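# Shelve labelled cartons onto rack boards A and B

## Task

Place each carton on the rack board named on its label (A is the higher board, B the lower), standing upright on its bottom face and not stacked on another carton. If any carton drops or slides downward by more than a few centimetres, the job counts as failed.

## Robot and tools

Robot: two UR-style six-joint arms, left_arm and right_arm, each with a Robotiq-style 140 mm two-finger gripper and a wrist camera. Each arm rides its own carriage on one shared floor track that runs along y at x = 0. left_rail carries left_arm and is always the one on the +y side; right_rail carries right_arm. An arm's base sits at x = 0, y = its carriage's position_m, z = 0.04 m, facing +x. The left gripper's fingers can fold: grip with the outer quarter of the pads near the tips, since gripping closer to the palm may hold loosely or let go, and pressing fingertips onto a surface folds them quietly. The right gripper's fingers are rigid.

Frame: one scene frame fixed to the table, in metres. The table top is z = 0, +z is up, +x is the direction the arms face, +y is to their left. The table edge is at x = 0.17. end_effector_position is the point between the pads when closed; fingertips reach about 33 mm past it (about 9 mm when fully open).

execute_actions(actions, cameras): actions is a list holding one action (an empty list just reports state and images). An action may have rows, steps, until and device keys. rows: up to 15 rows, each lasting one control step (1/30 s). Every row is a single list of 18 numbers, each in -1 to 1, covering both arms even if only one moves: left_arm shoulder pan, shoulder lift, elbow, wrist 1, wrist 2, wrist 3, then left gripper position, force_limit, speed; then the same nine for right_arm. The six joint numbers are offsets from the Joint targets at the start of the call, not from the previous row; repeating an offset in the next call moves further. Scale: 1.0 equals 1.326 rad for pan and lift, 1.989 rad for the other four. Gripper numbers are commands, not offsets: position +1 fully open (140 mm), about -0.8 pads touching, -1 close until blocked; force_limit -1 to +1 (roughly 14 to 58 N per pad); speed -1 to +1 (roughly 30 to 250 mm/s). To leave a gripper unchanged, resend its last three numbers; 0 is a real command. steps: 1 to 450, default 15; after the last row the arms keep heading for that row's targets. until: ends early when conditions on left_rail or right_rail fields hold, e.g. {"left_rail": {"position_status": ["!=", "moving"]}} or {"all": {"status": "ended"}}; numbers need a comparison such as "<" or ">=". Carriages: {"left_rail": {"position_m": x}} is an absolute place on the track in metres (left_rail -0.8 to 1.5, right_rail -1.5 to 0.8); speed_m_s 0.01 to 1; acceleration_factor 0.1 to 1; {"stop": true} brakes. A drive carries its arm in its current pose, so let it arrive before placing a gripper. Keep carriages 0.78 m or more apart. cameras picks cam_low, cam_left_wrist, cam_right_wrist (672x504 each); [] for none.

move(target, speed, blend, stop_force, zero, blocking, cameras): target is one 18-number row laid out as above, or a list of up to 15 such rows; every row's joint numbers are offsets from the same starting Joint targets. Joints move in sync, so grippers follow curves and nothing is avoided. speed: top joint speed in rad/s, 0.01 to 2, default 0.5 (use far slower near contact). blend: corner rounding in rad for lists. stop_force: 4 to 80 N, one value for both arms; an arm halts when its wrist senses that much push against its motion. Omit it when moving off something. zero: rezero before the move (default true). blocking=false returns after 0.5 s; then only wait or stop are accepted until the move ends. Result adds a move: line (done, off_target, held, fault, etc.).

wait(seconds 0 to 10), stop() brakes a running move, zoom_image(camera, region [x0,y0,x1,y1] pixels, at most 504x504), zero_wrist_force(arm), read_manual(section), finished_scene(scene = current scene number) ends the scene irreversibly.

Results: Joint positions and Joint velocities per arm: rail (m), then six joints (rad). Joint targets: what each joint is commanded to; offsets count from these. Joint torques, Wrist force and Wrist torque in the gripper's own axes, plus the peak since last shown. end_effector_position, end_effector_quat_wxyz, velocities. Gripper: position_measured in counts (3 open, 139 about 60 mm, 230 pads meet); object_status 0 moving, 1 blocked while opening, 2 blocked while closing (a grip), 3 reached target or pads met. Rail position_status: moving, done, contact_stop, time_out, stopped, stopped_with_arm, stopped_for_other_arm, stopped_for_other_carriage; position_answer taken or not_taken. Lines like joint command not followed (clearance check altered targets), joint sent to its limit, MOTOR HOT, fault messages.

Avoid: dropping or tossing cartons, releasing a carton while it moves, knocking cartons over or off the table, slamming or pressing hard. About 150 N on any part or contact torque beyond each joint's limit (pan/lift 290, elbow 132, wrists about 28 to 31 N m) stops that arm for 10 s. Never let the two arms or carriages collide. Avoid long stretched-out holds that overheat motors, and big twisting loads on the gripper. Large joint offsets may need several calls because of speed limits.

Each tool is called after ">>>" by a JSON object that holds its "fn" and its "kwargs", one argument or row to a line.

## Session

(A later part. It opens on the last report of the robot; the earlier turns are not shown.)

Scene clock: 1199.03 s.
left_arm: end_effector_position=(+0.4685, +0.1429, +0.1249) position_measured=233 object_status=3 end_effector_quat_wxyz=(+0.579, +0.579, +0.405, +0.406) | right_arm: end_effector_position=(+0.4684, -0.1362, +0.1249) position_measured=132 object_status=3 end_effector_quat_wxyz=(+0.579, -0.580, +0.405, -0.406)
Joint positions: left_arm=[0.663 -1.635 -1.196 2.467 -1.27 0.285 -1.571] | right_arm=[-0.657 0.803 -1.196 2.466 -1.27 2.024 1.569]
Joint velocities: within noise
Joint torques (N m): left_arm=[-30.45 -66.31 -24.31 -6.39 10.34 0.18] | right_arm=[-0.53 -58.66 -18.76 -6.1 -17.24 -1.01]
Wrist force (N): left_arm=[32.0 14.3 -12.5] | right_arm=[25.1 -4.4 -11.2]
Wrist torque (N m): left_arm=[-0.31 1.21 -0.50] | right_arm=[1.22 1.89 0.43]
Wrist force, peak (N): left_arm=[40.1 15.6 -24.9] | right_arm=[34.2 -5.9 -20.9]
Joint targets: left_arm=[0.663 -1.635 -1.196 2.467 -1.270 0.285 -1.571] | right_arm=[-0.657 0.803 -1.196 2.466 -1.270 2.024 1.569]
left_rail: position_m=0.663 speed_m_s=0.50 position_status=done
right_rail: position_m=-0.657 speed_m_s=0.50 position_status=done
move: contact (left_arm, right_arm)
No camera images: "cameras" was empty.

>>> {"fn": "move", "kwargs": {
  "target": [
    [0,-0.0738,-0.0054,0.0544,0,0,-1,-0.5,0,0.0012,-0.0738,-0.0054,0.0544,0.0008,0,-0.03,-0.5,0],
    [0,-0.1461,-0.0136,0.1107,0,0,-1,-0.5,0,0.0012,-0.1461,-0.0136,0.1107,0.0008,0,-0.03,-0.5,0],
    [0,-0.2093,-0.0247,0.1640,0,0,-1,-0.5,0,0.0012,-0.2093,-0.0247,0.1640,0.0008,0,-0.03,-0.5,0],
    [0,-0.2702,-0.0402,0.2201,0,0,-1,-0.5,0,0.0012,-0.2702,-0.0402,0.2201,0.0008,0,-0.03,-0.5,0],
    [0,-0.3257,-0.0598,0.2766,0,0,-1,-0.5,0,0.0012,-0.3257,-0.0598,0.2766,0.0008,0,-0.03,-0.5,0],
    [0,-0.3726,-0.0827,0.3308,0,0,-1,-0.5,0,0.0012,-0.3726,-0.0827,0.3308,0.0008,0,-0.03,-0.5,0],
    [0,-0.4112,-0.1083,0.3821,0,0,-1,-0.5,0,0.0012,-0.4112,-0.1083,0.3821,0.0008,0,-0.03,-0.5,0],
    [0,-0.4424,-0.1365,0.4312,0,0,-1,-0.5,0,0.0012,-0.4424,-0.1365,0.4312,0.0008,0,-0.03,-0.5,0],
    [0,-0.4662,-0.1672,0.4777,0,0,-1,-0.5,0,0.0012,-0.4662,-0.1672,0.4777,0.0008,0,-0.03,-0.5,0],
    [0,-0.4839,-0.1999,0.5222,0,0,-1,-0.5,0,0.0012,-0.4839,-0.1999,0.5222,0.0008,0,-0.03,-0.5,0],
    [0,-0.4953,-0.2347,0.5647,0,0,-1,-0.5,0,0.0012,-0.4953,-0.2347,0.5647,0.0008,0,-0.03,-0.5,0],
    [0,-0.5016,-0.2717,0.6058,0,0,-1,-0.5,0,0.0012,-0.5016,-0.2717,0.6058,0.0008,0,-0.03,-0.5,0]
  ],
  "speed": [0.08,0.12,0.17,0.17,0.17,0.17,0.17,0.17,0.17,0.17,0.17,0.17],
  "blend": 0.012,
  "cameras": ["cam_right_wrist"]
}}

Scene clock: 1235.90 s.
left_arm: end_effector_position=(+0.4684, +0.1412, +0.6505) position_measured=233 object_status=3 end_effector_quat_wxyz=(+0.579, +0.579, +0.406, +0.406) | right_arm: end_effector_position=(+0.4688, -0.1348, +0.6510) position_measured=132 object_status=3 end_effector_quat_wxyz=(+0.579, -0.580, +0.405, -0.406)
Joint positions: left_arm=[0.663 -1.635 -1.861 1.927 -0.065 0.285 -1.571] | right_arm=[-0.657 0.804 -1.861 1.925 -0.065 2.026 1.569]
Joint velocities: within noise
Joint torques (N m): left_arm=[-27.93 -25.14 -76.46 -2.75 20.14 0.23] | right_arm=[14.14 -22.06 -64.28 -3.72 -26.9 -0.8]
Wrist force (N): left_arm=[51.5 -12.4 -17.1] | right_arm=[45.7 15.2 -14.5]
Wrist torque (N m): left_arm=[0.31 1.93 -0.16] | right_arm=[1.12 2.27 0.02]
Wrist force, peak (N): left_arm=[58.4 -13.1 -18.9] | right_arm=[52.9 15.7 -17.3]
Joint targets: left_arm=[0.663 -1.635 -1.861 1.926 -0.065 0.285 -1.571] | right_arm=[-0.657 0.804 -1.861 1.925 -0.065 2.026 1.569]
left_rail: position_m=0.663 speed_m_s=0.50 position_status=done
right_rail: position_m=-0.657 speed_m_s=0.50 position_status=done
move: done
camera_calibration:
cam_right_wrist: T_world_to_cam=[[-0.0189225, 0.0150941, -0.999707, 0.668719], [-0.616516, 0.78699, 0.0235519, 0.38155], [0.787115, 0.616781, -0.0055861, -0.106086], [0, 0, 0, 1]] pos_world=[0.331388, -0.244938, 0.658944]
Images, in order (width x height): cam_right_wrist 672x504.

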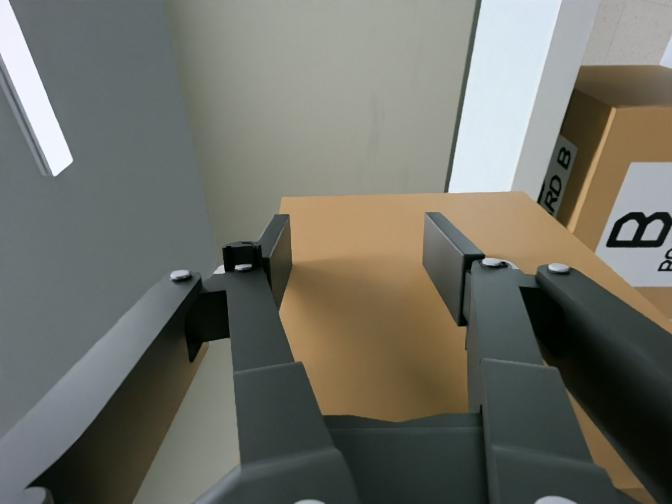

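>>> {"fn": "move", "kwargs": {
  "target": [
    [0.0719,0.0195,-0.0092,-0.0038,0.0479,0,-1,-0.5,0,-0.0504,0.0195,-0.0092,-0.0038,-0.0336,0,-0.03,-0.5,0],
    [0.1402,0.0438,-0.0211,-0.0081,0.0935,0,-1,-0.5,0,-0.0950,0.0438,-0.0211,-0.0081,-0.0634,0,-0.03,-0.5,0],
    [0.2048,0.0709,-0.0350,-0.0123,0.1365,0,-1,-0.5,0,-0.1347,0.0709,-0.0350,-0.0123,-0.0898,0,-0.03,-0.5,0],
    [0.2651,0.1007,-0.0511,-0.0161,0.1767,0,-1,-0.5,0,-0.1699,0.1007,-0.0511,-0.0161,-0.1133,0,-0.03,-0.5,0],
    [0.3212,0.1323,-0.0691,-0.0190,0.2141,0,-1,-0.5,0,-0.2013,0.1323,-0.0691,-0.0190,-0.1342,0,-0.03,-0.5,0],
    [0.3733,0.1657,-0.0892,-0.0213,0.2489,0,-1,-0.5,0,-0.2292,0.1657,-0.0892,-0.0213,-0.1528,0,-0.03,-0.5,0],
    [0.4210,0.2003,-0.1111,-0.0225,0.2806,0,-1,-0.5,0,-0.2539,0.2003,-0.1111,-0.0225,-0.1693,0,-0.03,-0.5,0],
    [0.4648,0.2363,-0.1350,-0.0225,0.3098,0,-1,-0.5,0,-0.2762,0.2363,-0.1350,-0.0225,-0.1841,0,-0.03,-0.5,0]
  ],
  "speed": 0.15,
  "blend": 0.012,
  "cameras": ["cam_right_wrist"]
}}

Scene clock: 1270.10 s.
left_arm: end_effector_position=(+0.7734, +0.1421, +0.6505) position_measured=233 object_status=3 end_effector_quat_wxyz=(+0.579, +0.579, +0.406, +0.405) | right_arm: end_effector_position=(+0.7735, -0.1355, +0.6510) position_measured=132 object_status=3 end_effector_quat_wxyz=(+0.579, -0.580, +0.405, -0.406)
Joint positions: left_arm=[0.663 -1.019 -1.548 1.658 -0.11 0.901 -1.571] | right_arm=[-0.657 0.438 -1.547 1.657 -0.11 1.66 1.569]
Joint velocities: within noise
Joint torques (N m): left_arm=[-20.89 -27.62 -78.58 -13.27 21.27 0.08] | right_arm=[15 -48.13 -62.19 -12.93 -20.59 -0.53]
Wrist force (N): left_arm=[38.0 -9.6 -12.9] | right_arm=[31.9 16.7 -9.9]
Wrist torque (N m): left_arm=[0.29 1.45 -0.18] | right_arm=[1.03 1.99 -0.49]
Wrist force, peak (N): left_arm=[52.3 -12.1 -17.2] | right_arm=[46.3 15.4 -14.6]
Joint targets: left_arm=[0.663 -1.019 -1.548 1.658 -0.110 0.901 -1.571] | right_arm=[-0.657 0.438 -1.547 1.657 -0.110 1.660 1.569]
left_rail: position_m=0.663 speed_m_s=0.50 position_status=done
right_rail: position_m=-0.657 speed_m_s=0.50 position_status=done
move: done
camera_calibration:
cam_right_wrist: T_world_to_cam=[[-0.0188564, 0.0150213, -0.999709, 0.674426], [-0.616498, 0.787007, 0.0234536, 0.570021], [0.787131, 0.616761, -0.0055795, -0.345602], [0, 0, 0, 1]] pos_world=[0.636168, -0.245587, 0.658932]
Images, in order (width x height): cam_right_wrist 672x504.

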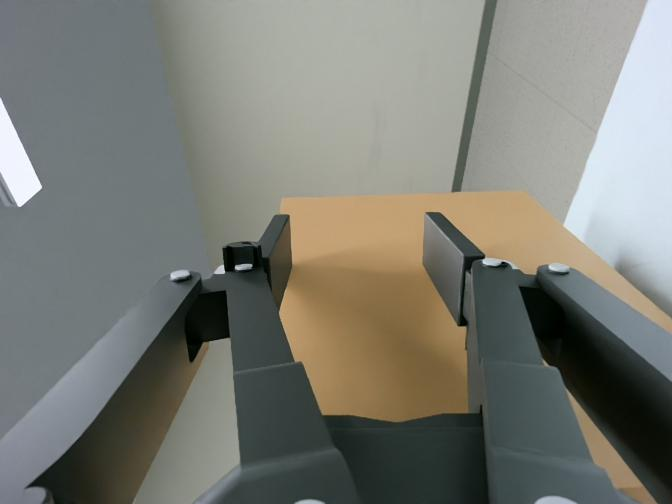

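>>> {"fn": "move", "kwargs": {
  "target": [0,0.0118,0.0437,-0.0516,0,0,-1,-0.5,0,0,0.0118,0.0437,-0.0516,0,0,-0.03,-0.5,0],
  "speed": 0.04,
  "stop_force": 8,
  "cameras": []
}}

Scene clock: 1277.87 s.
left_arm: end_effector_position=(+0.7740, +0.1415, +0.6132) position_measured=233 object_status=3 end_effector_quat_wxyz=(+0.579, +0.579, +0.406, +0.406) | right_arm: end_effector_position=(+0.7744, -0.1352, +0.6122) position_measured=132 object_status=3 end_effector_quat_wxyz=(+0.579, -0.580, +0.405, -0.406)
Joint positions: left_arm=[0.663 -1.019 -1.538 1.714 -0.175 0.901 -1.571] | right_arm=[-0.657 0.438 -1.537 1.715 -0.178 1.66 1.569]
Joint velocities: within noise
Joint torques (N m): left_arm=[-28.65 -67.17 -79.81 -4.4 19.67 0.21] | right_arm=[25.95 -62.46 -58.41 -2.39 -20.15 -0.67]
Wrist force (N): left_arm=[43.7 -9.9 -15.4] | right_arm=[37.7 9.8 -13.1]
Wrist torque (N m): left_arm=[0.26 1.59 -0.18] | right_arm=[0.35 2.15 0.06]
Wrist force, peak (N): left_arm=[45.3 -10.7 -14.9] | right_arm=[39.1 17.6 -11.9]
Joint targets: left_arm=[0.663 -1.019 -1.538 1.714 -0.175 0.901 -1.571] | right_arm=[-0.657 0.438 -1.537 1.715 -0.178 1.660 1.569]
left_rail: position_m=0.663 speed_m_s=0.50 position_status=done
right_rail: position_m=-0.657 speed_m_s=0.50 position_status=done
move: contact (left_arm, right_arm); left_arm: the wrist 1 is farthest, 0.037 rad from its target; right_arm: the wrist 1 is farthest, 0.034 rad from its target
No camera images: "cameras" was empty.

>>> {"fn": "move", "kwargs": {
  "target": [
    [0,0.0007,0.0026,-0.0031,0,0,-1,-0.5,0,0,0.0007,0.0026,-0.0031,0,0,-0.03,-0.5,0],
    [0.0232,-0.0163,0.0174,-0.0066,0.0154,0,-1,-0.5,0,-0.0232,-0.0163,0.0174,-0.0066,-0.0154,0,-0.03,-0.5,0],
    [-0.1624,-0.1307,0.0946,-0.0075,-0.1084,0,-1,-0.5,0,0.0720,-0.1307,0.0946,-0.0075,0.0479,0,-0.03,-0.5,0],
    [-0.3871,-0.2379,0.1499,0.0088,-0.2582,0,-1,-0.5,0,0.1980,-0.2379,0.1499,0.0088,0.1320,0,-0.03,-0.5,0]
  ],
  "speed": [0.03,0.06,0.4,0.4],
  "blend": [0,0,0.02,0],
  "cameras": []
}}

>>> {"fn": "execute_actions", "kwargs": {
  "actions": [
    {"left_rail":{"position_m":0.165},"right_rail":{"position_m":-1.155},"steps":150,"until":{"all":{"status":"ended"}}}
  ],
  "cameras": ["cam_right_wrist","cam_left_wrist"]
}}

Scene clock: 1302.70 s.
left_arm: end_effector_position=(+0.5094, +0.1601, +0.5990) position_measured=233 object_status=3 end_effector_quat_wxyz=(+0.579, +0.579, +0.406, +0.406) | right_arm: end_effector_position=(+0.5090, -0.1532, +0.5981) position_measured=132 object_status=3 end_effector_quat_wxyz=(+0.579, -0.580, +0.405, -0.406)
Joint positions: left_arm=[0.663 -1.532 -1.853 2.012 -0.158 0.388 -1.571] | right_arm=[-0.657 0.701 -1.852 2.013 -0.161 1.922 1.569]
Joint velocities: within noise
Joint torques (N m): left_arm=[-15.51 -45.4 -38.46 1.91 -2.29 -0.08] | right_arm=[13.15 -34.5 -35.88 0.78 3.93 -0.68]
Wrist force (N): left_arm=[0.1 0.0 -0.4] | right_arm=[0.4 7.3 0.7]
Wrist torque (N m): left_arm=[0.06 0.08 -0.30] | right_arm=[0.95 -0.22 -0.36]
Wrist force, peak (N): left_arm=[44.0 -10.9 -15.2] | right_arm=[38.5 10.8 -12.9]
Joint targets: left_arm=[0.663 -1.532 -1.853 2.012 -0.158 0.387 -1.571] | right_arm=[-0.657 0.701 -1.852 2.013 -0.161 1.922 1.569]
left_rail: position_m=0.663 speed_m_s=0.50 position_status=done
right_rail: position_m=-0.657 speed_m_s=0.50 position_status=done
move: done
No camera images: "cameras" was empty.

Scene clock: 1305.40 s.
left_arm: end_effector_position=(+0.5093, -0.3379, +0.5990) position_measured=233 object_status=3 end_effector_quat_wxyz=(+0.579, +0.579, +0.406, +0.406) end_effector_velocity=(+0.001, +0.000, +0.001) end_effector_angular_velocity=(-0.002, +0.000, +0.002) | right_arm: end_effector_position=(+0.5089, -0.6512, +0.5982) position_measured=132 object_status=3 end_effector_quat_wxyz=(+0.579, -0.580, +0.405, -0.406) end_effector_velocity=(+0.000, -0.002, +0.001) end_effector_angular_velocity=(+0.001, -0.001, -0.001)
Joint positions: left_arm=[0.165 -1.532 -1.853 2.012 -0.158 0.387 -1.571] | right_arm=[-1.155 0.701 -1.852 2.013 -0.161 1.922 1.569]
Joint velocities: left_arm=[-0.001 0.001 -0.001 0 0 0 -0.001] | right_arm=[-0.001 -0.001 -0.002 0 0 0 0]
Joint torques (N m): left_arm=[-5.2 -13.18 -45.66 -2.04 -1.88 0.19] | right_arm=[9.68 -20.73 -40.58 0.2 2.36 -0.62]
Wrist force (N): left_arm=[0.2 0.2 -0.1] | right_arm=[0.4 7.4 0.3]
Wrist torque (N m): left_arm=[0.13 0.05 -0.30] | right_arm=[0.95 -0.22 -0.36]
Wrist force, peak (N): left_arm=[1.4 -0.1 -0.7] | right_arm=[1.3 7.7 0.4]
Joint targets: left_arm=[0.165 -1.532 -1.853 2.012 -0.158 0.387 -1.571] | right_arm=[-1.155 0.701 -1.852 2.013 -0.161 1.922 1.569]
Tool commands: left_gripper/position=-1.0 left_gripper/force_limit=-0.5 left_gripper/speed=+0.0 right_gripper/position=-0.03 right_gripper/force_limit=-0.5 right_gripper/speed=+0.0
left_rail: position_m=0.165 speed_m_s=0.50 position_status=done
right_rail: position_m=-1.155 speed_m_s=0.50 position_status=done
camera_calibration:
cam_left_wrist: T_world_to_cam=[[-0.0176433, 0.0040627, 0.999836, -0.57958], [-0.639343, -0.768878, -0.00815773, 0.0668852], [0.768719, -0.639383, 0.016163, -0.434449], [0, 0, 0, 1]] pos_world=[0.366506, -0.223998, 0.587053]
cam_right_wrist: T_world_to_cam=[[-0.0189275, 0.0150548, -0.999708, 0.624406], [-0.61646, 0.787035, 0.0235236, 0.813953], [0.787159, 0.616725, -0.00561593, 0.180423], [0, 0, 0, 1]] pos_world=[0.371566, -0.761281, 0.606089]
Images, in order (width x height): cam_left_wrist 672x504, cam_right_wrist 672x504.

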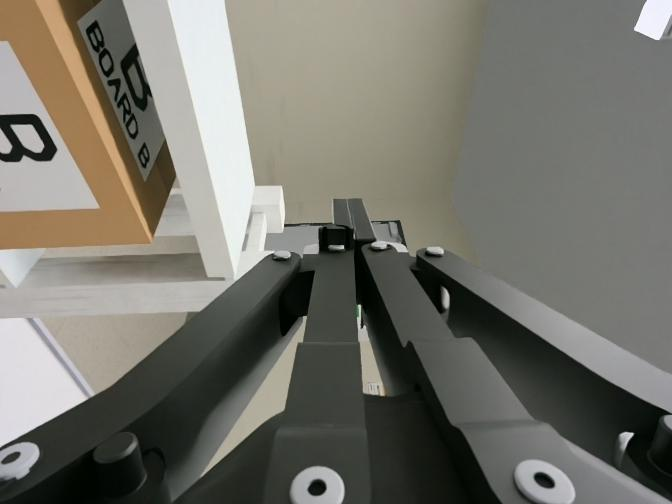

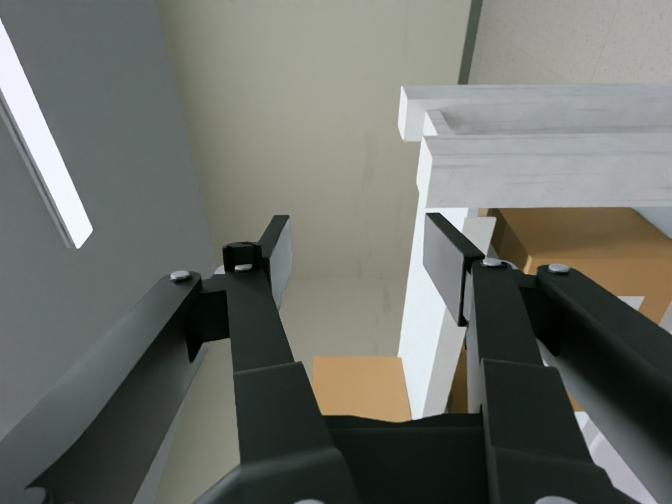

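>>> {"fn": "move", "kwargs": {
  "target": [
    [-0.0228,0.0935,0.1844,-0.2473,-0.0147,0,-1,-0.5,0,-0.0320,0.0927,0.1839,-0.2458,-0.0210,0,-0.03,-0.5,0],
    [-0.0228,0.4756,0.2599,-0.5775,-0.0147,0,-1,-0.5,0,-0.0320,0.4748,0.2594,-0.5760,-0.0210,0,-0.03,-0.5,0]
  ],
  "speed": 0.4,
  "blend": [0.05,0],
  "cameras": ["cam_right_wrist","cam_left_wrist"]
}}

Scene clock: 1327.47 s.
left_arm: end_effector_position=(+0.4971, -0.3090, +0.1253) position_measured=233 object_status=3 end_effector_quat_wxyz=(+0.580, +0.579, +0.406, +0.405) | right_arm: end_effector_position=(+0.4973, -0.6815, +0.1254) position_measured=132 object_status=3 end_effector_quat_wxyz=(+0.579, -0.579, +0.405, -0.406)
Joint positions: left_arm=[0.165 -1.562 -1.223 2.528 -1.306 0.358 -1.571] | right_arm=[-1.155 0.658 -1.223 2.529 -1.306 1.88 1.569]
Joint velocities: within noise
Joint torques (N m): left_arm=[-13.19 -26.89 -2.14 -3.68 -2.2 -0.25] | right_arm=[-12.72 -33.14 -5.62 -7.41 -2.81 -0.81]
Wrist force (N): left_arm=[-0.1 0.1 -0.1] | right_arm=[0.3 6.9 0.9]
Wrist torque (N m): left_arm=[0.09 0.15 -0.30] | right_arm=[0.92 -0.23 -0.33]
Wrist force, peak (N): left_arm=[0.2 2.1 0.0] | right_arm=[0.5 8.3 0.5]
Joint targets: left_arm=[0.165 -1.562 -1.223 2.528 -1.306 0.358 -1.571] | right_arm=[-1.155 0.658 -1.223 2.529 -1.306 1.880 1.569]
left_rail: position_m=0.165 speed_m_s=0.50 position_status=done
right_rail: position_m=-1.155 speed_m_s=0.50 position_status=done
move: done
camera_calibration:
cam_left_wrist: T_world_to_cam=[[-0.0176631, 0.00516038, 0.999831, -0.105925], [-0.640095, -0.768261, -0.00734277, 0.0779062], [0.768093, -0.640116, 0.016873, -0.398976], [0, 0, 0, 1]] pos_world=[0.354447, -0.194992, 0.113211]
cam_right_wrist: T_world_to_cam=[[-0.0187974, 0.015148, -0.999709, 0.152014], [-0.615943, 0.78744, 0.0235131, 0.841739], [0.787567, 0.616205, -0.00547157, 0.205039], [0, 0, 0, 1]] pos_world=[0.359839, -0.791467, 0.1333]
Images, in order (width x height): cam_left_wrist 672x504, cam_right_wrist 672x504.

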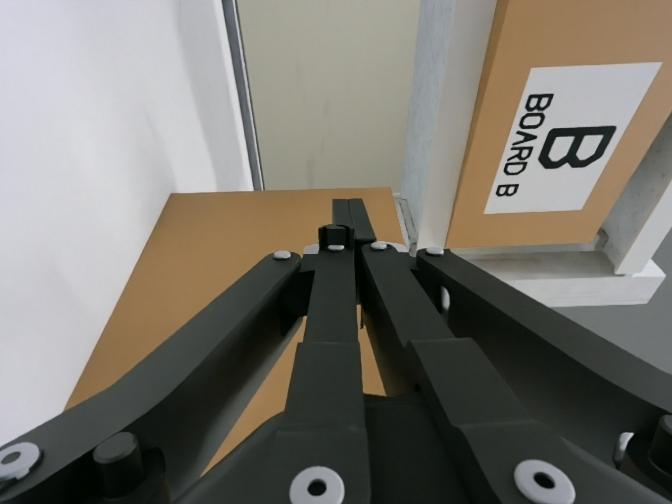

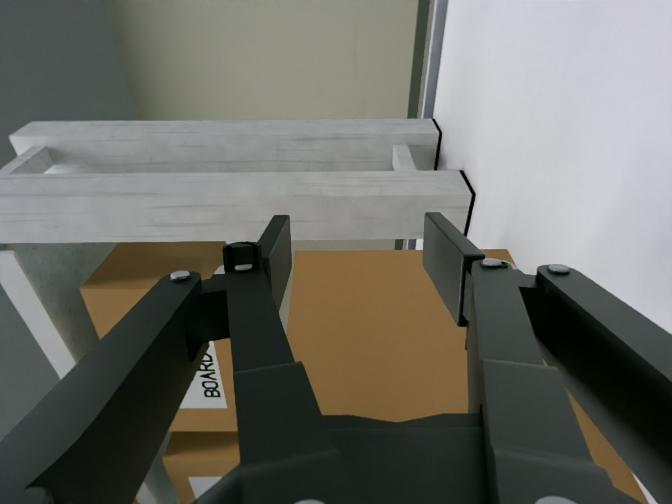

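>>> {"fn": "execute_actions", "kwargs": {
  "actions": [
    {"left_rail":{"position_m":0.183},"right_rail":{"position_m":-1.137},"steps":60,"until":{"all":{"status":"ended"}}}
  ],
  "cameras": []
}}

>>> {"fn": "move", "kwargs": {
  "target": [-0.0008,0.0287,-0.0449,0.0258,-0.0005,0,-1,-0.5,0,0.0748,0.0287,-0.0449,0.0258,0.0498,0,-0.03,-0.5,0],
  "speed": 0.04,
  "stop_force": 38,
  "cameras": []
}}

Scene clock: 1336.50 s.
left_arm: end_effector_position=(+0.4971, -0.2910, +0.1252) position_measured=233 object_status=3 end_effector_quat_wxyz=(+0.580, +0.579, +0.406, +0.405) | right_arm: end_effector_position=(+0.4973, -0.6635, +0.1253) position_measured=132 object_status=3 end_effector_quat_wxyz=(+0.579, -0.579, +0.405, -0.406)
Joint positions: left_arm=[0.183 -1.562 -1.223 2.528 -1.306 0.358 -1.571] | right_arm=[-1.137 0.658 -1.223 2.529 -1.306 1.88 1.569]
Joint velocities: within noise
Joint torques (N m): left_arm=[-7.61 -32.38 -5 -2.63 -1.42 0.16] | right_arm=[-7.13 -37.73 -11.53 -5.87 -2.28 -0.52]
Wrist force (N): left_arm=[0.2 0.0 -0.1] | right_arm=[0.3 6.7 1.0]
Wrist torque (N m): left_arm=[0.09 0.09 -0.30] | right_arm=[0.85 -0.22 -0.33]
Wrist force, peak (N): left_arm=[-1.2 0.2 0.5] | right_arm=[0.5 7.2 0.9]
Joint targets: left_arm=[0.183 -1.562 -1.223 2.528 -1.306 0.358 -1.571] | right_arm=[-1.137 0.658 -1.223 2.529 -1.306 1.880 1.569]
Tool commands: left_gripper/position=-1.0 left_gripper/force_limit=-0.5 left_gripper/speed=+0.0 right_gripper/position=-0.03 right_gripper/force_limit=-0.5 right_gripper/speed=+0.0
left_rail: position_m=0.183 speed_m_s=0.50 position_status=done
right_rail: position_m=-1.137 speed_m_s=0.50 position_status=done
No camera images: "cameras" was empty.

Scene clock: 1340.87 s.
left_arm: end_effector_position=(+0.4972, -0.3404, +0.1252) position_measured=233 object_status=3 end_effector_quat_wxyz=(+0.579, +0.579, +0.406, +0.405) | right_arm: end_effector_position=(+0.4973, -0.6145, +0.1252) position_measured=132 object_status=3 end_effector_quat_wxyz=(+0.579, -0.579, +0.405, -0.406)
Joint positions: left_arm=[0.183 -1.563 -1.185 2.44 -1.255 0.357 -1.571] | right_arm=[-1.137 0.756 -1.185 2.441 -1.256 1.978 1.569]
Joint velocities: within noise
Joint torques (N m): left_arm=[-19.9 -65.27 -29.75 -4.72 7.75 -0.21] | right_arm=[0.66 -58.88 -20.59 -6.18 -17.8 -0.58]
Wrist force (N): left_arm=[33.3 17.3 -24.5] | right_arm=[33.1 -1.4 -14.8]
Wrist torque (N m): left_arm=[-0.35 1.18 -0.55] | right_arm=[1.57 0.36 0.34]
Wrist force, peak (N): left_arm=[32.0 16.6 -28.9] | right_arm=[37.1 -1.8 -20.6]
Joint targets: left_arm=[0.183 -1.563 -1.185 2.440 -1.255 0.357 -1.571] | right_arm=[-1.137 0.756 -1.185 2.441 -1.256 1.978 1.569]
left_rail: position_m=0.183 speed_m_s=0.50 position_status=done
right_rail: position_m=-1.137 speed_m_s=0.50 position_status=done
move: contact (left_arm, right_arm)
No camera images: "cameras" was empty.

>>> {"fn": "move", "kwargs": {
  "target": [
    [-0.0018,-0.0766,-0.0032,0.0542,0,0,-1,-0.5,0,0.0018,-0.0766,-0.0032,0.0542,0,0,-0.03,-0.5,0],
    [-0.0018,-0.1435,-0.0108,0.1064,0,0,-1,-0.5,0,0.0018,-0.1435,-0.0108,0.1064,0,0,-0.03,-0.5,0],
    [-0.0018,-0.2049,-0.0217,0.1583,0,0,-1,-0.5,0,0.0018,-0.2049,-0.0217,0.1583,0,0,-0.03,-0.5,0],
    [-0.0018,-0.2646,-0.0368,0.2131,0,0,-1,-0.5,0,0.0018,-0.2646,-0.0368,0.2131,0,0,-0.03,-0.5,0],
    [-0.0018,-0.3191,-0.0560,0.2687,0,0,-1,-0.5,0,0.0018,-0.3191,-0.0560,0.2687,0,0,-0.03,-0.5,0],
    [-0.0018,-0.3653,-0.0784,0.3220,0,0,-1,-0.5,0,0.0018,-0.3653,-0.0784,0.3220,0,0,-0.03,-0.5,0],
    [-0.0018,-0.4037,-0.1038,0.3729,0,0,-1,-0.5,0,0.0018,-0.4037,-0.1038,0.3729,0,0,-0.03,-0.5,0],
    [-0.0018,-0.4347,-0.1317,0.4215,0,0,-1,-0.5,0,0.0018,-0.4347,-0.1317,0.4215,0,0,-0.03,-0.5,0],
    [-0.0018,-0.4586,-0.1620,0.4677,0,0,-1,-0.5,0,0.0018,-0.4586,-0.1620,0.4677,0,0,-0.03,-0.5,0],
    [-0.0018,-0.4763,-0.1945,0.5119,0,0,-1,-0.5,0,0.0018,-0.4763,-0.1945,0.5119,0,0,-0.03,-0.5,0],
    [-0.0018,-0.4882,-0.2290,0.5545,0,0,-1,-0.5,0,0.0018,-0.4882,-0.2290,0.5545,0,0,-0.03,-0.5,0],
    [-0.0018,-0.4948,-0.2657,0.5955,0,0,-1,-0.5,0,0.0018,-0.4948,-0.2657,0.5955,0,0,-0.03,-0.5,0]
  ],
  "speed": [0.08,0.12,0.17,0.17,0.17,0.17,0.17,0.17,0.17,0.17,0.17,0.17],
  "blend": 0.012,
  "cameras": ["cam_right_wrist"]
}}

>>> {"fn": "execute_actions", "kwargs": {
  "actions": [
    {"left_rail":{"position_m":0.295,"speed_m_s":0.1,"acceleration_factor":0.15},"right_rail":{"position_m":-1.025,"speed_m_s":0.1,"acceleration_factor":0.15},"steps":200,"until":{"all":{"status":"ended"}}}
  ],
  "cameras": ["cam_right_wrist"]
}}

Scene clock: 1369.17 s.
left_arm: end_effector_position=(+0.4959, -0.3402, +0.6509) position_measured=233 object_status=3 end_effector_quat_wxyz=(+0.580, +0.580, +0.405, +0.405) | right_arm: end_effector_position=(+0.4952, -0.6141, +0.6505) position_measured=132 object_status=3 end_effector_quat_wxyz=(+0.579, -0.580, +0.404, -0.406)
Joint positions: left_arm=[0.183 -1.566 -1.841 1.912 -0.071 0.357 -1.571] | right_arm=[-1.137 0.758 -1.841 1.913 -0.072 1.978 1.569]
Joint velocities: within noise
Joint torques (N m): left_arm=[-8.81 -36.87 -77.65 -1.9 8.34 -0.43] | right_arm=[6.38 -29.56 -61.12 -2.04 -13.43 -0.66]
Wrist force (N): left_arm=[33.8 -13.2 -11.1] | right_arm=[34.2 14.4 -10.8]
Wrist torque (N m): left_arm=[0.43 1.28 -0.15] | right_arm=[1.29 0.46 0.19]
Wrist force, peak (N): left_arm=[33.7 17.3 -25.1] | right_arm=[41.0 14.5 -13.5]
Joint targets: left_arm=[0.183 -1.566 -1.841 1.912 -0.071 0.357 -1.571] | right_arm=[-1.137 0.758 -1.841 1.913 -0.072 1.978 1.569]
left_rail: position_m=0.183 speed_m_s=0.50 position_status=done
right_rail: position_m=-1.137 speed_m_s=0.50 position_status=done
move: done
camera_calibration:
cam_right_wrist: T_world_to_cam=[[-0.0189519, 0.0150423, -0.999707, 0.675962], [-0.617649, 0.786101, 0.0235373, 0.775037], [0.786225, 0.617915, -0.00560727, 0.169825], [0, 0, 0, 1]] pos_world=[0.357992, -0.724363, 0.658474]
Images, in order (width x height): cam_right_wrist 672x504.

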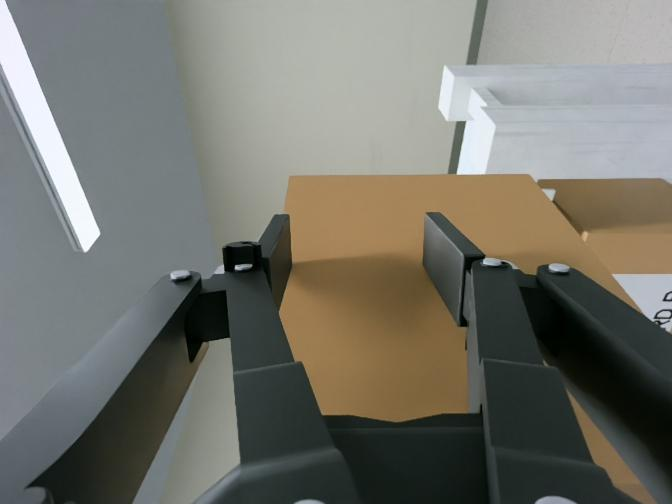

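Scene clock: 1371.50 s.
left_arm: end_effector_position=(+0.4959, -0.2282, +0.6510) position_measured=233 object_status=3 end_effector_quat_wxyz=(+0.580, +0.580, +0.405, +0.405) | right_arm: end_effector_position=(+0.4952, -0.5021, +0.6507) position_measured=132 object_status=3 end_effector_quat_wxyz=(+0.579, -0.580, +0.404, -0.406)
Joint positions: left_arm=[0.295 -1.566 -1.841 1.912 -0.071 0.357 -1.571] | right_arm=[-1.025 0.758 -1.841 1.913 -0.072 1.978 1.569]
Joint velocities: within noise
Joint torques (N m): left_arm=[-10.41 -29.82 -74.75 -3.23 8.36 -0.55] | right_arm=[8.13 -16.66 -57.33 -3.4 -12.93 -0.78]
Wrist force (N): left_arm=[34.6 -12.8 -11.6] | right_arm=[35.4 13.9 -11.4]
Wrist torque (N m): left_arm=[0.38 1.31 -0.15] | right_arm=[1.34 0.35 0.20]
Wrist force, peak (N): left_arm=[35.2 -13.8 -11.8] | right_arm=[36.2 14.7 -11.3]
Joint targets: left_arm=[0.295 -1.566 -1.841 1.912 -0.071 0.357 -1.571] | right_arm=[-1.025 0.758 -1.841 1.913 -0.072 1.978 1.569]
Tool commands: left_gripper/position=-1.0 left_gripper/force_limit=-0.5 left_gripper/speed=+0.0 right_gripper/position=-0.03 right_gripper/force_limit=-0.5 right_gripper/speed=+0.0
left_rail: position_m=0.295 speed_m_s=0.10 position_status=done
right_rail: position_m=-1.025 speed_m_s=0.10 position_status=done
camera_calibration:
cam_right_wrist: T_world_to_cam=[[-0.0189244, 0.0150683, -0.999707, 0.674412], [-0.61765, 0.786101, 0.0235408, 0.687017], [0.786225, 0.617915, -0.00556957, 0.100628], [0, 0, 0, 1]] pos_world=[0.357983, -0.612407, 0.658602]
Images, in order (width x height): cam_right_wrist 672x504.

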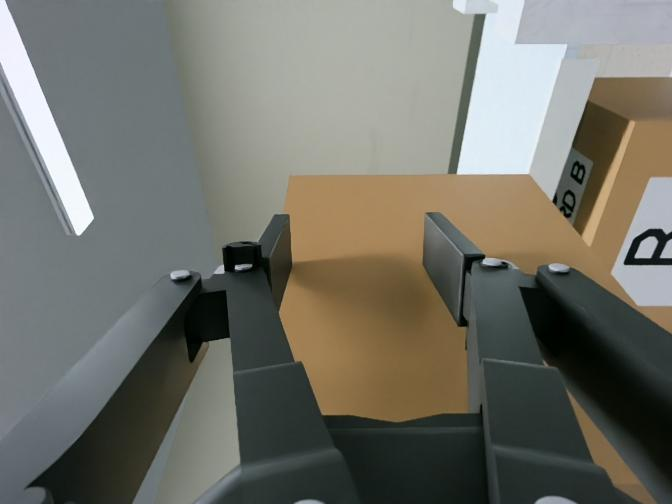

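>>> {"fn": "move", "kwargs": {
  "target": [
    [0.0199,0.0043,-0.0026,-0.0004,0.0133,0,-1,-0.5,0,-0.0134,0.0043,-0.0026,-0.0004,-0.0090,0,-0.03,-0.5,0],
    [0.0882,0.0287,-0.0146,-0.0047,0.0588,0,-1,-0.5,0,-0.0582,0.0287,-0.0146,-0.0047,-0.0387,0,-0.03,-0.5,0],
    [0.1528,0.0558,-0.0284,-0.0090,0.1019,0,-1,-0.5,0,-0.0979,0.0558,-0.0284,-0.0090,-0.0651,0,-0.03,-0.5,0],
    [0.2131,0.0856,-0.0445,-0.0127,0.1421,0,-1,-0.5,0,-0.1332,0.0856,-0.0445,-0.0127,-0.0886,0,-0.03,-0.5,0],
    [0.2692,0.1172,-0.0626,-0.0157,0.1794,0,-1,-0.5,0,-0.1647,0.1172,-0.0626,-0.0157,-0.1095,0,-0.03,-0.5,0],
    [0.3213,0.1506,-0.0826,-0.0180,0.2142,0,-1,-0.5,0,-0.1927,0.1506,-0.0826,-0.0180,-0.1281,0,-0.03,-0.5,0],
    [0.3690,0.1852,-0.1045,-0.0191,0.2460,0,-1,-0.5,0,-0.2175,0.1852,-0.1045,-0.0191,-0.1446,0,-0.03,-0.5,0],
    [0.4128,0.2211,-0.1285,-0.0191,0.2752,0,-1,-0.5,0,-0.2398,0.2211,-0.1285,-0.0191,-0.1594,0,-0.03,-0.5,0]
  ],
  "speed": 0.15,
  "blend": 0.012,
  "cameras": ["cam_right_wrist"]
}}

>>> {"fn": "move", "kwargs": {
  "target": [0,0.0118,0.0437,-0.0516,0,0,-1,-0.5,0,0,0.0118,0.0437,-0.0516,0,0,-0.03,-0.5,0],
  "speed": 0.035,
  "stop_force": 8,
  "cameras": ["cam_right_wrist"]
}}

Scene clock: 1413.77 s.
left_arm: end_effector_position=(+0.7734, -0.2269, +0.6518) position_measured=233 object_status=3 end_effector_quat_wxyz=(+0.580, +0.579, +0.405, +0.405) | right_arm: end_effector_position=(+0.7722, -0.5026, +0.6516) position_measured=132 object_status=3 end_effector_quat_wxyz=(+0.579, -0.580, +0.405, -0.406)
Joint positions: left_arm=[0.295 -1.019 -1.548 1.656 -0.109 0.904 -1.571] | right_arm=[-1.025 0.44 -1.548 1.657 -0.11 1.661 1.569]
Joint velocities: within noise
Joint torques (N m): left_arm=[-2.8 -34.02 -75.83 -11.21 12.86 -0.57] | right_arm=[0.57 -47.06 -58.95 -10.96 -12.67 -0.8]
Wrist force (N): left_arm=[20.0 -10.9 -6.7] | right_arm=[20.0 15.1 -6.5]
Wrist torque (N m): left_arm=[0.33 0.84 -0.15] | right_arm=[1.10 0.22 -0.16]
Wrist force, peak (N): left_arm=[34.9 -13.8 -11.5] | right_arm=[35.6 14.9 -11.2]
Joint targets: left_arm=[0.295 -1.018 -1.548 1.656 -0.109 0.904 -1.571] | right_arm=[-1.025 0.440 -1.548 1.657 -0.109 1.661 1.569]
left_rail: position_m=0.295 speed_m_s=0.10 position_status=done
right_rail: position_m=-1.025 speed_m_s=0.10 position_status=done
move: done
camera_calibration:
cam_right_wrist: T_world_to_cam=[[-0.0184726, 0.0151959, -0.999714, 0.680271], [-0.616953, 0.786653, 0.0233573, 0.858358], [0.786783, 0.617208, -0.0051564, -0.117909], [0, 0, 0, 1]] pos_world=[0.634902, -0.612794, 0.65942]
Images, in order (width x height): cam_right_wrist 672x504.

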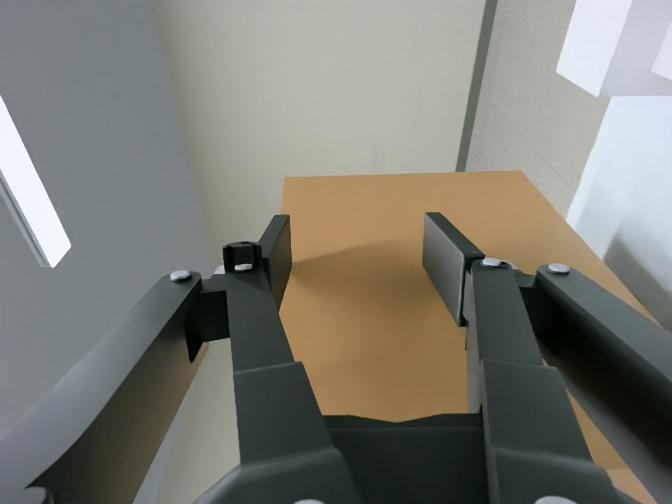

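Scene clock: 1417.47 s.
left_arm: end_effector_position=(+0.7740, -0.2275, +0.6093) position_measured=233 object_status=3 end_effector_quat_wxyz=(+0.580, +0.579, +0.405, +0.405) | right_arm: end_effector_position=(+0.7730, -0.5024, +0.6087) position_measured=132 object_status=3 end_effector_quat_wxyz=(+0.579, -0.580, +0.405, -0.406)
Joint positions: left_arm=[0.295 -1.018 -1.536 1.719 -0.184 0.904 -1.571] | right_arm=[-1.025 0.44 -1.537 1.721 -0.185 1.661 1.569]
Joint velocities: within noise
Joint torques (N m): left_arm=[-17.5 -71.17 -71.44 -2.6 13.23 -0.45] | right_arm=[15.4 -63.72 -55.5 -1.9 -13.11 -0.93]
Wrist force (N): left_arm=[26.3 -6.7 -9.5] | right_arm=[27.9 11.4 -7.8]
Wrist torque (N m): left_arm=[0.14 0.88 -0.25] | right_arm=[0.89 0.23 0.08]
Wrist force, peak (N): left_arm=[27.1 -12.2 -9.0] | right_arm=[27.4 16.0 -8.6]
Joint targets: left_arm=[0.295 -1.018 -1.536 1.719 -0.184 0.904 -1.571] | right_arm=[-1.025 0.440 -1.537 1.721 -0.185 1.661 1.569]
left_rail: position_m=0.295 speed_m_s=0.10 position_status=done
right_rail: position_m=-1.025 speed_m_s=0.10 position_status=done
move: contact (left_arm, right_arm); left_arm: the wrist 1 is farthest, 0.028 rad from its target; right_arm: the wrist 1 is farthest, 0.027 rad from its target
camera_calibration:
cam_right_wrist: T_world_to_cam=[[-0.0183632, 0.0152481, -0.999715, 0.637418], [-0.61692, 0.78668, 0.0233306, 0.859673], [0.786811, 0.617173, -0.00503906, -0.119045], [0, 0, 0, 1]] pos_world=[0.63572, -0.612536, 0.61658]
Images, in order (width x height): cam_right_wrist 672x504.

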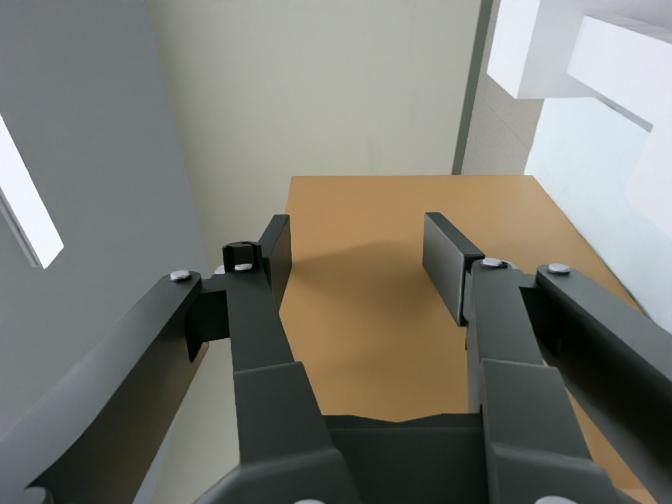

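>>> {"fn": "move", "kwargs": {
  "target": [
    [0,0.0004,0.0015,-0.0018,0,0,-1,-0.5,0,0,0.0004,0.0015,-0.0018,0,0,-0.03,-0.5,0],
    [0.0232,-0.0163,0.0162,-0.0050,0.0154,0,-1,-0.5,0,-0.0180,-0.0125,0.0122,-0.0040,-0.0119,0,-0.03,-0.5,0],
    [-0.1624,-0.1307,0.0921,-0.0043,-0.1084,0,-1,-0.5,0,0.0720,-0.1307,0.0921,-0.0043,0.0479,0,-0.03,-0.5,0],
    [-0.3871,-0.2379,0.1474,0.0120,-0.2582,0,-1,-0.5,0,0.1980,-0.2379,0.1474,0.0120,0.1320,0,-0.03,-0.5,0]
  ],
  "speed": [0.03,0.06,0.35,0.4],
  "blend": [0,0,0.02,0]
}}

Scene clock: 1427.40 s.
left_arm: end_effector_position=(+0.5092, -0.2094, +0.5979) position_measured=233 object_status=3 end_effector_quat_wxyz=(+0.580, +0.580, +0.405, +0.405) | right_arm: end_effector_position=(+0.5081, -0.5208, +0.5970) position_measured=132 object_status=3 end_effector_quat_wxyz=(+0.579, -0.580, +0.405, -0.406)
Joint positions: left_arm=[0.295 -1.531 -1.852 2.013 -0.16 0.391 -1.571] | right_arm=[-1.025 0.703 -1.852 2.014 -0.161 1.923 1.569]
Joint velocities: within noise
Joint torques (N m): left_arm=[-14.95 -44.34 -38.99 1.53 -2.21 -0.37] | right_arm=[8.14 -35.33 -36.35 0.7 3.24 -1.02]
Wrist force (N): left_arm=[0.3 0.0 0.0] | right_arm=[1.0 5.7 0.4]
Wrist torque (N m): left_arm=[0.06 0.04 -0.31] | right_arm=[0.60 -0.36 -0.36]
Wrist force, peak (N): left_arm=[28.0 16.8 -12.0] | right_arm=[27.9 11.2 -7.7]
Joint targets: left_arm=[0.295 -1.532 -1.852 2.013 -0.160 0.391 -1.571] | right_arm=[-1.025 0.703 -1.852 2.014 -0.161 1.923 1.569]
left_rail: position_m=0.295 speed_m_s=0.10 position_status=done
right_rail: position_m=-1.025 speed_m_s=0.10 position_status=done
move: done
camera_calibration:
cam_left_wrist: T_world_to_cam=[[-0.0176234, 0.00395041, 0.999837, -0.578982], [-0.641545, -0.767041, -0.00827745, 0.167184], [0.766883, -0.641586, 0.0160523, -0.351714], [0, 0, 0, 1]] pos_world=[0.366776, -0.0951301, 0.585917]
cam_right_wrist: T_world_to_cam=[[-0.0197011, 0.0143969, -0.999702, 0.621345], [-0.616877, 0.786709, 0.0234863, 0.710877], [0.786813, 0.617156, -0.00661796, 0.101692], [0, 0, 0, 1]] pos_world=[0.370752, -0.630958, 0.605137]

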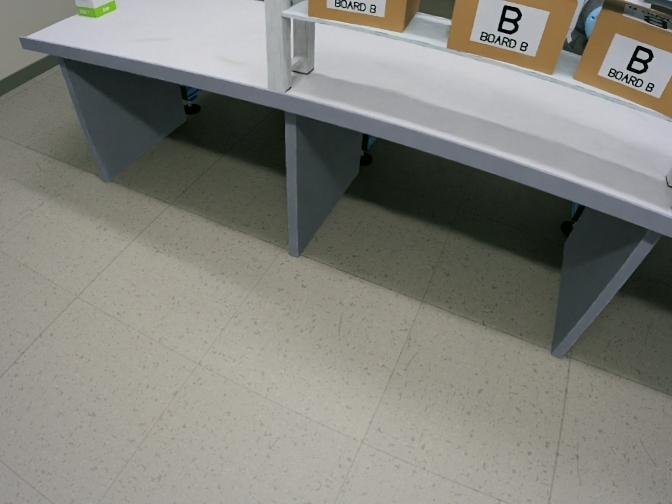

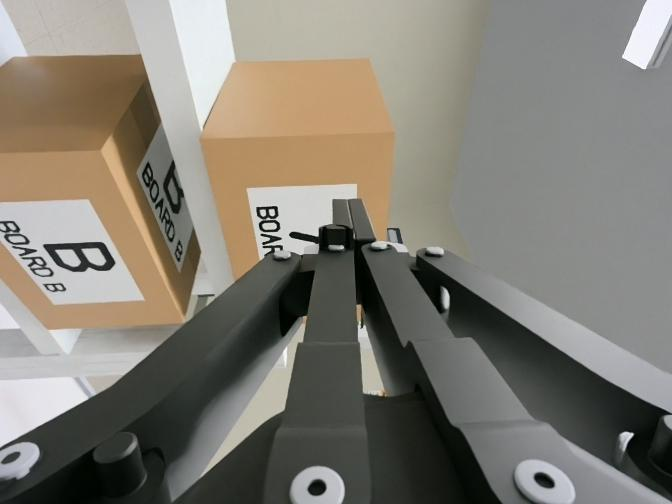

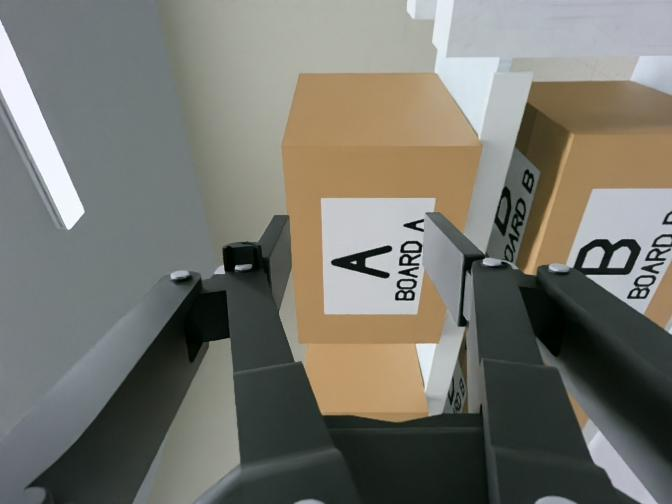

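>>> {"fn": "finished_scene", "kwargs": {
  "scene": 1
}}

The scene is finished: the task was done.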